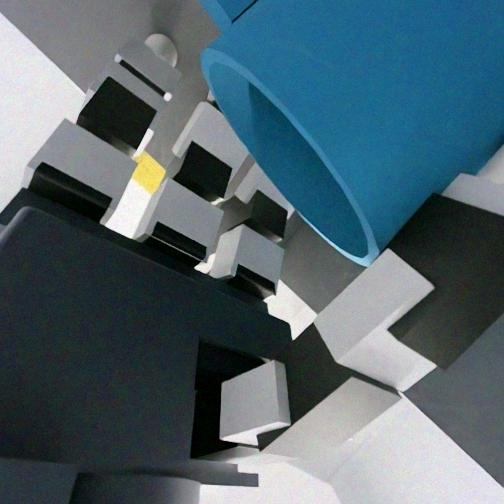

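Emit:
move --target '[0.585,0.190,0.845,0.495,-0.8576,-0.0696,-0.1205]' --min_time_s 1

Emit:
move --target '[0.585,0.190,0.83,0.495,-0.8576,-0.0696,-0.1205]' --min_time_s 1 --cameras '["wrist_camera"]'

Scene clock: 343.53 s.
move: done
base_odometry: x=-1.368 y=+0.960 heading=+2.850
base_tilt: forward=-0.4 right=+0.4
base_status: not commanded
joint_positions: joint_1_rad=+0.152 joint_2_rad=+0.269 joint_3_rad=+3.061 joint_4_rad=-1.322 joint_5_rad=-1.003 joint_6_rad=-1.503 joint_7_rad=+1.839 hand_index_mcp=+0.471 hand_index_abd=+0.009 hand_index_pip=-0.045 hand_index_dip=+0.207 hand_middle_mcp=+0.443 hand_middle_abd=-0.016 hand_middle_pip=-0.030 hand_middle_dip=+0.218 hand_ring_mcp=+0.635 hand_ring_abd=+0.029 hand_ring_pip=+0.594 hand_ring_dip=+0.710 hand_thumb_cmc=-0.547 hand_thumb_axl=+0.682 hand_thumb_mcp=+0.010 hand_thumb_ipl=+0.092 hand_current_limit=+0.600 hand_speed=-0.600
joint_status: not commanded
hand_state: blocked,goal,blocked,goal,blocked,goal,blocked,blocked,goal,blocked,goal,goal,blocked,goal,blocked,blocked
index_mcp_current_ma: 440
index_abd_current_ma: 34
index_pip_current_ma: 156
index_dip_current_ma: 73
middle_mcp_current_ma: 415
middle_abd_current_ma: -60
middle_pip_current_ma: 228
middle_dip_current_ma: 126
ring_mcp_current_ma: 67
ring_abd_current_ma: 113
ring_pip_current_ma: 79
ring_dip_current_ma: 61
thumb_cmc_current_ma: 104
thumb_axl_current_ma: 19
thumb_mcp_current_ma: 440
thumb_ipl_current_ma: 199
hand_goal_index_mcp: 0.360
hand_goal_index_abd: 0.000
hand_goal_index_pip: -0.080
hand_goal_index_dip: 0.190
hand_goal_middle_mcp: 0.360
hand_goal_middle_abd: 0.000
hand_goal_middle_pip: -0.080
hand_goal_middle_dip: 0.190
hand_goal_ring_mcp: 0.620
hand_goal_ring_abd: 0.000
hand_goal_ring_pip: 0.576
hand_goal_ring_dip: 0.696
hand_goal_thumb_cmc: -0.570
hand_goal_thumb_axl: 0.678
hand_goal_thumb_mcp: -0.140
hand_goal_thumb_ipl: 0.060
motor_effort: joint_1_rad=-4(6) joint_2_rad=-17(21) joint_3_rad=-6(6) joint_4_rad=+10(13) joint_5_rad=-7(9) joint_6_rad=+2(3) joint_7_rad=+1(1)
hand_pose: x=+0.5742 y=+0.1703 z=+0.8499 quat_wxyz=(+0.479, -0.869, -0.063, -0.104) (m; base frame)
hand_target: x=+0.5850 y=+0.1900 z=+0.8450 quat_wxyz=(+0.495, -0.858, -0.070, -0.121) (m; base frame)
hand_status: done (0.023 m and 3.1 deg from the pose sent, 0.026 m and 4.4 deg at the start)
pictures: none

Scene clock: 344.83 s.
move: done
base_odometry: x=-1.368 y=+0.960 heading=+2.850
base_tilt: forward=-0.4 right=+0.4
base_status: not commanded
joint_positions: joint_1_rad=+0.164 joint_2_rad=+0.269 joint_3_rad=+3.065 joint_4_rad=-1.359 joint_5_rad=-1.012 joint_6_rad=-1.484 joint_7_rad=+1.881 hand_index_mcp=+0.471 hand_index_abd=+0.009 hand_index_pip=-0.045 hand_index_dip=+0.207 hand_middle_mcp=+0.443 hand_middle_abd=-0.016 hand_middle_pip=-0.030 hand_middle_dip=+0.218 hand_ring_mcp=+0.673 hand_ring_abd=+0.048 hand_ring_pip=+0.623 hand_ring_dip=+0.728 hand_thumb_cmc=-0.547 hand_thumb_axl=+0.682 hand_thumb_mcp=+0.010 hand_thumb_ipl=+0.092 hand_current_limit=+0.600 hand_speed=-0.600
joint_status: not commanded
hand_state: blocked,goal,blocked,goal,blocked,goal,blocked,blocked,blocked,blocked,blocked,blocked,blocked,goal,blocked,blocked
index_mcp_current_ma: 440
index_abd_current_ma: 34
index_pip_current_ma: 156
index_dip_current_ma: 73
middle_mcp_current_ma: 415
middle_abd_current_ma: -60
middle_pip_current_ma: 228
middle_dip_current_ma: 126
ring_mcp_current_ma: 260
ring_abd_current_ma: 190
ring_pip_current_ma: 217
ring_dip_current_ma: 143
thumb_cmc_current_ma: 104
thumb_axl_current_ma: 19
thumb_mcp_current_ma: 440
thumb_ipl_current_ma: 199
hand_goal_index_mcp: 0.360
hand_goal_index_abd: 0.000
hand_goal_index_pip: -0.080
hand_goal_index_dip: 0.190
hand_goal_middle_mcp: 0.360
hand_goal_middle_abd: 0.000
hand_goal_middle_pip: -0.080
hand_goal_middle_dip: 0.190
hand_goal_ring_mcp: 0.620
hand_goal_ring_abd: 0.000
hand_goal_ring_pip: 0.576
hand_goal_ring_dip: 0.696
hand_goal_thumb_cmc: -0.570
hand_goal_thumb_axl: 0.678
hand_goal_thumb_mcp: -0.140
hand_goal_thumb_ipl: 0.060
motor_effort: joint_1_rad=-7(8) joint_2_rad=-15(17) joint_3_rad=-8(8) joint_4_rad=+9(11) joint_5_rad=-7(8) joint_6_rad=+2(3) joint_7_rad=+1(1)
hand_pose: x=+0.5774 y=+0.1652 z=+0.8397 quat_wxyz=(+0.480, -0.868, -0.061, -0.110) (m; base frame)
hand_target: x=+0.5850 y=+0.1900 z=+0.8300 quat_wxyz=(+0.495, -0.858, -0.070, -0.121) (m; base frame)
hand_status: done (0.028 m and 2.6 deg from the pose sent, 0.030 m and 3.1 deg at the start)
pictures: wrist_camera

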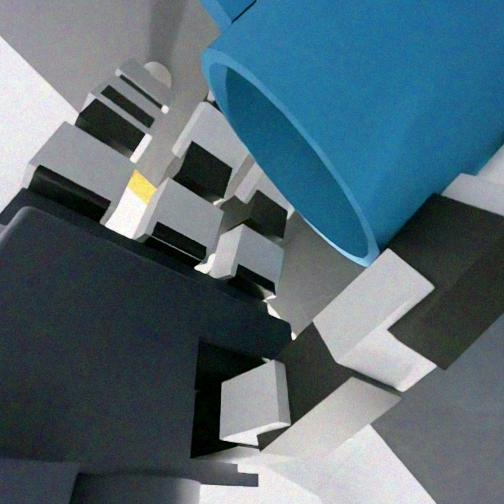

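Emit:
move --target '[0.583,0.165,0.83,0.495,-0.8576,-0.0696,-0.1205]' --min_time_s 1 --cameras '["wrist_camera"]'

Scene clock: 352.67 s.
move: done
base_odometry: x=-1.368 y=+0.960 heading=+2.850
base_tilt: forward=-0.4 right=+0.4
base_status: not commanded
joint_positions: joint_1_rad=+0.167 joint_2_rad=+0.275 joint_3_rad=+3.064 joint_4_rad=-1.393 joint_5_rad=-1.014 joint_6_rad=-1.484 joint_7_rad=+1.909 hand_index_mcp=+0.471 hand_index_abd=+0.009 hand_index_pip=-0.045 hand_index_dip=+0.207 hand_middle_mcp=+0.443 hand_middle_abd=-0.016 hand_middle_pip=-0.030 hand_middle_dip=+0.218 hand_ring_mcp=+0.614 hand_ring_abd=+0.005 hand_ring_pip=+0.577 hand_ring_dip=+0.698 hand_thumb_cmc=-0.547 hand_thumb_axl=+0.682 hand_thumb_mcp=+0.010 hand_thumb_ipl=+0.092 hand_current_limit=+0.600 hand_speed=-0.600
joint_status: not commanded
hand_state: blocked,goal,blocked,goal,blocked,goal,blocked,blocked,goal,goal,goal,goal,blocked,goal,blocked,blocked
index_mcp_current_ma: 440
index_abd_current_ma: 34
index_pip_current_ma: 156
index_dip_current_ma: 73
middle_mcp_current_ma: 415
middle_abd_current_ma: -60
middle_pip_current_ma: 228
middle_dip_current_ma: 126
ring_mcp_current_ma: -29
ring_abd_current_ma: 17
ring_pip_current_ma: 3
ring_dip_current_ma: 9
thumb_cmc_current_ma: 104
thumb_axl_current_ma: 19
thumb_mcp_current_ma: 440
thumb_ipl_current_ma: 199
hand_goal_index_mcp: 0.360
hand_goal_index_abd: 0.000
hand_goal_index_pip: -0.080
hand_goal_index_dip: 0.190
hand_goal_middle_mcp: 0.360
hand_goal_middle_abd: 0.000
hand_goal_middle_pip: -0.080
hand_goal_middle_dip: 0.190
hand_goal_ring_mcp: 0.620
hand_goal_ring_abd: 0.000
hand_goal_ring_pip: 0.576
hand_goal_ring_dip: 0.696
hand_goal_thumb_cmc: -0.570
hand_goal_thumb_axl: 0.678
hand_goal_thumb_mcp: -0.140
hand_goal_thumb_ipl: 0.060
motor_effort: joint_1_rad=+0(8) joint_2_rad=-23(25) joint_3_rad=-2(8) joint_4_rad=+14(15) joint_5_rad=-9(10) joint_6_rad=+0(3) joint_7_rad=+0(1)
hand_pose: x=+0.5726 y=+0.1650 z=+0.8265 quat_wxyz=(+0.482, -0.868, -0.062, -0.101) (m; base frame)
hand_target: x=+0.5830 y=+0.1650 z=+0.8300 quat_wxyz=(+0.495, -0.858, -0.070, -0.121) (m; base frame)
hand_status: done (0.011 m and 3.1 deg from the pose sent, 0.011 m and 2.6 deg at the start)
pictures: wrist_camera

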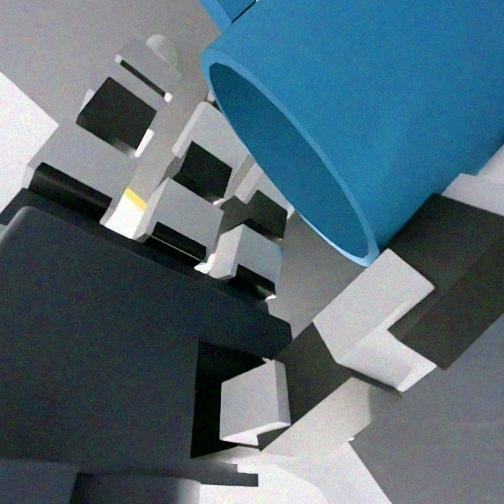

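Emit:
move --target '[0.583,0.165,0.815,0.497,-0.861,-0.056,-0.1]' --min_time_s 1

Emit:
move --target '[0.583,0.165,0.80,0.497,-0.861,-0.056,-0.1]' --min_time_s 1 --cameras '["wrist_camera"]'

Scene clock: 362.47 s.
move: done
base_odometry: x=-1.368 y=+0.960 heading=+2.850
base_tilt: forward=-0.4 right=+0.4
base_status: not commanded
joint_positions: joint_1_rad=+0.167 joint_2_rad=+0.277 joint_3_rad=+3.064 joint_4_rad=-1.393 joint_5_rad=-1.014 joint_6_rad=-1.484 joint_7_rad=+1.909 hand_index_mcp=+0.471 hand_index_abd=+0.009 hand_index_pip=-0.045 hand_index_dip=+0.207 hand_middle_mcp=+0.443 hand_middle_abd=-0.016 hand_middle_pip=-0.030 hand_middle_dip=+0.218 hand_ring_mcp=+0.614 hand_ring_abd=+0.005 hand_ring_pip=+0.577 hand_ring_dip=+0.698 hand_thumb_cmc=-0.547 hand_thumb_axl=+0.682 hand_thumb_mcp=+0.010 hand_thumb_ipl=+0.092 hand_current_limit=+0.600 hand_speed=-0.600
joint_status: not commanded
hand_state: blocked,goal,blocked,goal,blocked,goal,blocked,blocked,goal,goal,goal,goal,blocked,goal,blocked,blocked
index_mcp_current_ma: 440
index_abd_current_ma: 34
index_pip_current_ma: 156
index_dip_current_ma: 73
middle_mcp_current_ma: 415
middle_abd_current_ma: -60
middle_pip_current_ma: 228
middle_dip_current_ma: 126
ring_mcp_current_ma: -29
ring_abd_current_ma: 17
ring_pip_current_ma: 3
ring_dip_current_ma: 9
thumb_cmc_current_ma: 104
thumb_axl_current_ma: 19
thumb_mcp_current_ma: 440
thumb_ipl_current_ma: 199
hand_goal_index_mcp: 0.360
hand_goal_index_abd: 0.000
hand_goal_index_pip: -0.080
hand_goal_index_dip: 0.190
hand_goal_middle_mcp: 0.360
hand_goal_middle_abd: 0.000
hand_goal_middle_pip: -0.080
hand_goal_middle_dip: 0.190
hand_goal_ring_mcp: 0.620
hand_goal_ring_abd: 0.000
hand_goal_ring_pip: 0.576
hand_goal_ring_dip: 0.696
hand_goal_thumb_cmc: -0.570
hand_goal_thumb_axl: 0.678
hand_goal_thumb_mcp: -0.140
hand_goal_thumb_ipl: 0.060
motor_effort: joint_1_rad=+1(2) joint_2_rad=-23(23) joint_3_rad=-2(3) joint_4_rad=+15(15) joint_5_rad=-9(10) joint_6_rad=+1(1) joint_7_rad=+0(1)
hand_pose: x=+0.5729 y=+0.1649 z=+0.8257 quat_wxyz=(+0.482, -0.868, -0.062, -0.100) (m; base frame)
hand_target: x=+0.5830 y=+0.1650 z=+0.8150 quat_wxyz=(+0.497, -0.860, -0.056, -0.100) (m; base frame)
hand_status: done (0.015 m and 2.0 deg from the pose sent, 0.015 m and 2.0 deg at the start)
pictures: none

Scene clock: 363.77 s.
move: done
base_odometry: x=-1.368 y=+0.960 heading=+2.850
base_tilt: forward=-0.4 right=+0.4
base_status: not commanded
joint_positions: joint_1_rad=+0.167 joint_2_rad=+0.280 joint_3_rad=+3.064 joint_4_rad=-1.419 joint_5_rad=-1.015 joint_6_rad=-1.484 joint_7_rad=+1.926 hand_index_mcp=+0.471 hand_index_abd=+0.010 hand_index_pip=-0.045 hand_index_dip=+0.206 hand_middle_mcp=+0.442 hand_middle_abd=-0.016 hand_middle_pip=-0.030 hand_middle_dip=+0.218 hand_ring_mcp=+0.613 hand_ring_abd=+0.005 hand_ring_pip=+0.577 hand_ring_dip=+0.698 hand_thumb_cmc=-0.546 hand_thumb_axl=+0.682 hand_thumb_mcp=+0.010 hand_thumb_ipl=+0.093 hand_current_limit=+0.600 hand_speed=-0.600
joint_status: not commanded
hand_state: blocked,goal,blocked,goal,blocked,goal,blocked,blocked,goal,goal,goal,goal,blocked,goal,blocked,blocked
index_mcp_current_ma: 440
index_abd_current_ma: 39
index_pip_current_ma: 156
index_dip_current_ma: 70
middle_mcp_current_ma: 411
middle_abd_current_ma: -61
middle_pip_current_ma: 228
middle_dip_current_ma: 124
ring_mcp_current_ma: -29
ring_abd_current_ma: 17
ring_pip_current_ma: 2
ring_dip_current_ma: 9
thumb_cmc_current_ma: 111
thumb_axl_current_ma: 19
thumb_mcp_current_ma: 440
thumb_ipl_current_ma: 202
hand_goal_index_mcp: 0.360
hand_goal_index_abd: 0.000
hand_goal_index_pip: -0.080
hand_goal_index_dip: 0.190
hand_goal_middle_mcp: 0.360
hand_goal_middle_abd: 0.000
hand_goal_middle_pip: -0.080
hand_goal_middle_dip: 0.190
hand_goal_ring_mcp: 0.620
hand_goal_ring_abd: 0.000
hand_goal_ring_pip: 0.576
hand_goal_ring_dip: 0.696
hand_goal_thumb_cmc: -0.570
hand_goal_thumb_axl: 0.678
hand_goal_thumb_mcp: -0.140
hand_goal_thumb_ipl: 0.060
motor_effort: joint_1_rad=+0(2) joint_2_rad=-19(23) joint_3_rad=-2(3) joint_4_rad=+12(15) joint_5_rad=-7(10) joint_6_rad=+2(2) joint_7_rad=+1(1)
hand_pose: x=+0.5678 y=+0.1656 z=+0.8165 quat_wxyz=(+0.484, -0.868, -0.062, -0.092) (m; base frame)
hand_target: x=+0.5830 y=+0.1650 z=+0.8000 quat_wxyz=(+0.497, -0.860, -0.056, -0.100) (m; base frame)
hand_status: done (0.022 m and 2.1 deg from the pose sent, 0.028 m and 2.0 deg at the start)
pictures: wrist_camera

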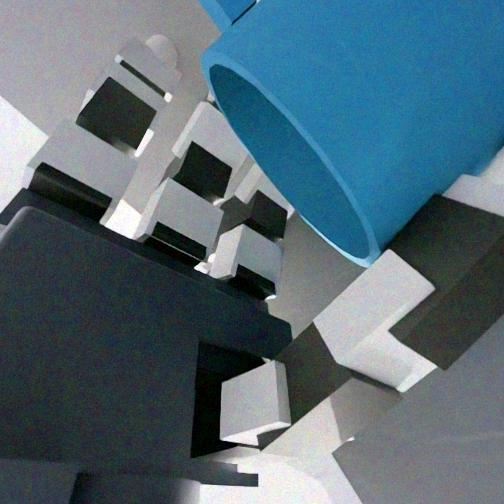

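Emit:
move --target '[0.585,0.165,0.787,0.497,-0.861,-0.056,-0.1]' --min_time_s 1 --cameras '["wrist_camera"]'

Scene clock: 368.57 s.
move: done
base_odometry: x=-1.368 y=+0.960 heading=+2.850
base_tilt: forward=-0.4 right=+0.4
base_status: not commanded
joint_positions: joint_1_rad=+0.171 joint_2_rad=+0.280 joint_3_rad=+3.064 joint_4_rad=-1.433 joint_5_rad=-1.019 joint_6_rad=-1.484 joint_7_rad=+1.960 hand_index_mcp=+0.471 hand_index_abd=+0.010 hand_index_pip=-0.045 hand_index_dip=+0.202 hand_middle_mcp=+0.442 hand_middle_abd=-0.016 hand_middle_pip=-0.030 hand_middle_dip=+0.209 hand_ring_mcp=+0.613 hand_ring_abd=+0.005 hand_ring_pip=+0.577 hand_ring_dip=+0.698 hand_thumb_cmc=-0.545 hand_thumb_axl=+0.677 hand_thumb_mcp=+0.014 hand_thumb_ipl=+0.093 hand_current_limit=+0.600 hand_speed=-0.600
joint_status: not commanded
hand_state: blocked,goal,blocked,goal,blocked,goal,blocked,goal,goal,goal,goal,goal,blocked,goal,blocked,blocked
index_mcp_current_ma: 440
index_abd_current_ma: 39
index_pip_current_ma: 156
index_dip_current_ma: 52
middle_mcp_current_ma: 411
middle_abd_current_ma: -61
middle_pip_current_ma: 228
middle_dip_current_ma: 85
ring_mcp_current_ma: -29
ring_abd_current_ma: 17
ring_pip_current_ma: 2
ring_dip_current_ma: 9
thumb_cmc_current_ma: 113
thumb_axl_current_ma: -7
thumb_mcp_current_ma: 440
thumb_ipl_current_ma: 202
hand_goal_index_mcp: 0.360
hand_goal_index_abd: 0.000
hand_goal_index_pip: -0.080
hand_goal_index_dip: 0.190
hand_goal_middle_mcp: 0.360
hand_goal_middle_abd: 0.000
hand_goal_middle_pip: -0.080
hand_goal_middle_dip: 0.190
hand_goal_ring_mcp: 0.620
hand_goal_ring_abd: 0.000
hand_goal_ring_pip: 0.576
hand_goal_ring_dip: 0.696
hand_goal_thumb_cmc: -0.570
hand_goal_thumb_axl: 0.678
hand_goal_thumb_mcp: -0.140
hand_goal_thumb_ipl: 0.060
motor_effort: joint_1_rad=-1(2) joint_2_rad=-17(19) joint_3_rad=-2(3) joint_4_rad=+10(12) joint_5_rad=-5(7) joint_6_rad=+1(3) joint_7_rad=+1(1)
hand_pose: x=+0.5676 y=+0.1649 z=+0.8128 quat_wxyz=(+0.485, -0.866, -0.072, -0.095) (m; base frame)
hand_target: x=+0.5850 y=+0.1650 z=+0.7870 quat_wxyz=(+0.497, -0.860, -0.056, -0.100) (m; base frame)
hand_status: done (0.031 m and 2.4 deg from the pose sent, 0.034 m and 2.1 deg at the start)
pictures: wrist_camera

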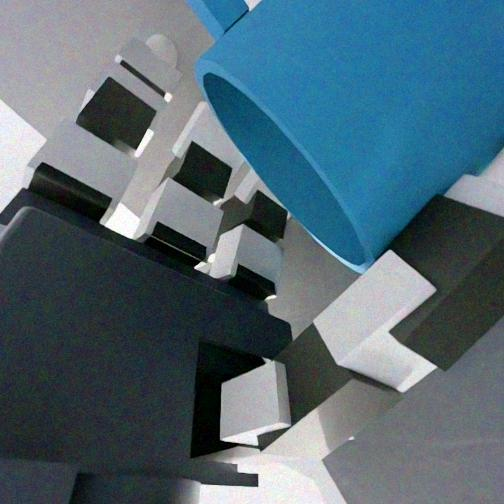

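Emit:
move --joints '{"hand_speed":-0.85,"hand_index_mcp":0.70,"hand_middle_mcp":0.70,"hand_index_pip":0.05,"hand_middle_pip":0.05,"hand_thumb_mcp":0.225,"hand_thumb_ipl":0.168}' --cameras '["wrist_camera"]'

Scene clock: 374.13 s.
move: off_target
base_odometry: x=-1.368 y=+0.960 heading=+2.850
base_tilt: forward=-0.4 right=+0.4
base_status: not commanded
joint_positions: joint_1_rad=+0.175 joint_2_rad=+0.284 joint_3_rad=+3.064 joint_4_rad=-1.443 joint_5_rad=-1.019 joint_6_rad=-1.482 joint_7_rad=+1.962 hand_index_mcp=+0.491 hand_index_abd=-0.001 hand_index_pip=+0.019 hand_index_dip=+0.171 hand_middle_mcp=+0.683 hand_middle_abd=-0.003 hand_middle_pip=+0.047 hand_middle_dip=+0.193 hand_ring_mcp=+0.613 hand_ring_abd=+0.005 hand_ring_pip=+0.577 hand_ring_dip=+0.698 hand_thumb_cmc=-0.564 hand_thumb_axl=+0.677 hand_thumb_mcp=+0.220 hand_thumb_ipl=+0.166 hand_current_limit=+0.600 hand_speed=-0.850
joint_status: hand_index_mcp off_target (ended at +0.491, target +0.700); hand_index_pip off_target (ended at +0.019, target +0.050); the others done
hand_state: blocked,goal,blocked,goal,goal,goal,goal,goal,goal,goal,goal,goal,goal,goal,goal,goal
index_mcp_current_ma: -440
index_abd_current_ma: -3
index_pip_current_ma: -140
index_dip_current_ma: -83
middle_mcp_current_ma: -80
middle_abd_current_ma: -9
middle_pip_current_ma: -14
middle_dip_current_ma: 13
ring_mcp_current_ma: -30
ring_abd_current_ma: 17
ring_pip_current_ma: 2
ring_dip_current_ma: 9
thumb_cmc_current_ma: 25
thumb_axl_current_ma: -7
thumb_mcp_current_ma: -34
thumb_ipl_current_ma: -9
hand_goal_index_mcp: 0.700
hand_goal_index_abd: 0.000
hand_goal_index_pip: 0.050
hand_goal_index_dip: 0.190
hand_goal_middle_mcp: 0.700
hand_goal_middle_abd: 0.000
hand_goal_middle_pip: 0.050
hand_goal_middle_dip: 0.190
hand_goal_ring_mcp: 0.620
hand_goal_ring_abd: 0.000
hand_goal_ring_pip: 0.576
hand_goal_ring_dip: 0.696
hand_goal_thumb_cmc: -0.570
hand_goal_thumb_axl: 0.678
hand_goal_thumb_mcp: 0.226
hand_goal_thumb_ipl: 0.168
motor_effort: joint_1_rad=+0(1) joint_2_rad=-19(20) joint_3_rad=-3(3) joint_4_rad=+11(12) joint_5_rad=-8(9) joint_6_rad=+0(2) joint_7_rad=+0(1)
hand_pose: x=+0.5669 y=+0.1635 z=+0.8080 quat_wxyz=(+0.486, -0.867, -0.067, -0.091) (m; base frame)
hand_target: x=+0.5850 y=+0.1650 z=+0.7870 quat_wxyz=(+0.497, -0.860, -0.056, -0.100) (m; base frame)
hand_status: not commanded
pictures: wrist_camera

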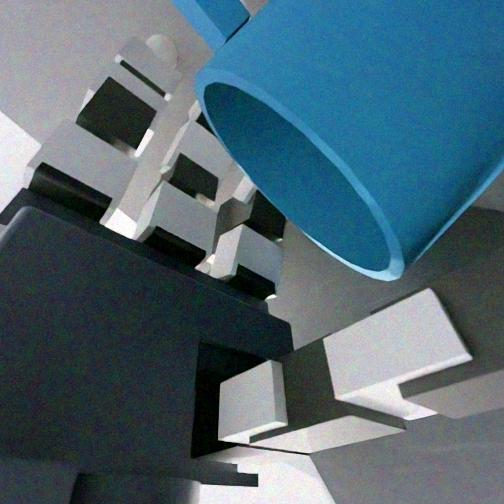

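Emit:
move --target '[0.605,0.165,0.79,0.497,-0.861,-0.056,-0.1]' --min_time_s 1 --cameras '["wrist_camera"]'

Scene clock: 391.80 s.
move: done
base_odometry: x=-1.368 y=+0.960 heading=+2.850
base_tilt: forward=-0.4 right=+0.4
base_status: not commanded
joint_positions: joint_1_rad=+0.177 joint_2_rad=+0.312 joint_3_rad=+3.048 joint_4_rad=-1.413 joint_5_rad=-1.019 joint_6_rad=-1.482 joint_7_rad=+1.962 hand_index_mcp=+0.510 hand_index_abd=+0.046 hand_index_pip=-0.006 hand_index_dip=+0.152 hand_middle_mcp=+0.683 hand_middle_abd=-0.003 hand_middle_pip=+0.047 hand_middle_dip=+0.193 hand_ring_mcp=+0.613 hand_ring_abd=+0.005 hand_ring_pip=+0.577 hand_ring_dip=+0.698 hand_thumb_cmc=-0.564 hand_thumb_axl=+0.677 hand_thumb_mcp=+0.220 hand_thumb_ipl=+0.166 hand_current_limit=+0.600 hand_speed=-0.850
joint_status: not commanded
hand_state: blocked,blocked,blocked,blocked,goal,goal,goal,goal,goal,goal,goal,goal,goal,goal,goal,goal
index_mcp_current_ma: -440
index_abd_current_ma: 183
index_pip_current_ma: -258
index_dip_current_ma: -174
middle_mcp_current_ma: -80
middle_abd_current_ma: -9
middle_pip_current_ma: -14
middle_dip_current_ma: 13
ring_mcp_current_ma: -30
ring_abd_current_ma: 16
ring_pip_current_ma: 2
ring_dip_current_ma: 9
thumb_cmc_current_ma: 24
thumb_axl_current_ma: -7
thumb_mcp_current_ma: -34
thumb_ipl_current_ma: -9
hand_goal_index_mcp: 0.700
hand_goal_index_abd: 0.000
hand_goal_index_pip: 0.050
hand_goal_index_dip: 0.190
hand_goal_middle_mcp: 0.700
hand_goal_middle_abd: 0.000
hand_goal_middle_pip: 0.050
hand_goal_middle_dip: 0.190
hand_goal_ring_mcp: 0.620
hand_goal_ring_abd: 0.000
hand_goal_ring_pip: 0.576
hand_goal_ring_dip: 0.696
hand_goal_thumb_cmc: -0.570
hand_goal_thumb_axl: 0.678
hand_goal_thumb_mcp: 0.226
hand_goal_thumb_ipl: 0.168
motor_effort: joint_1_rad=-1(1) joint_2_rad=-18(19) joint_3_rad=-2(3) joint_4_rad=+12(12) joint_5_rad=-7(7) joint_6_rad=+4(5) joint_7_rad=+1(2)
hand_pose: x=+0.5762 y=+0.1674 z=+0.8067 quat_wxyz=(+0.489, -0.864, -0.073, -0.090) (m; base frame)
hand_target: x=+0.6050 y=+0.1650 z=+0.7900 quat_wxyz=(+0.497, -0.860, -0.056, -0.100) (m; base frame)
hand_status: done (0.033 m and 2.4 deg from the pose sent, 0.042 m and 2.1 deg at the start)
pictures: wrist_camera

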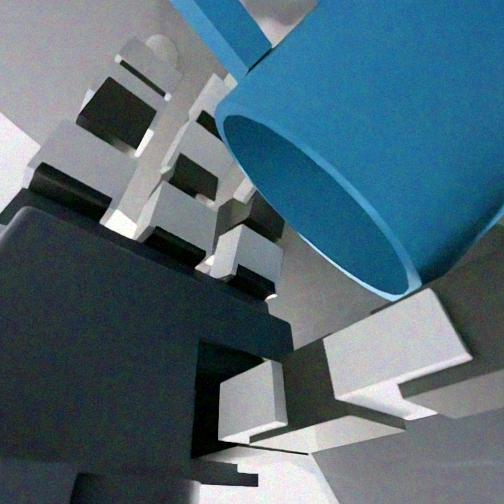

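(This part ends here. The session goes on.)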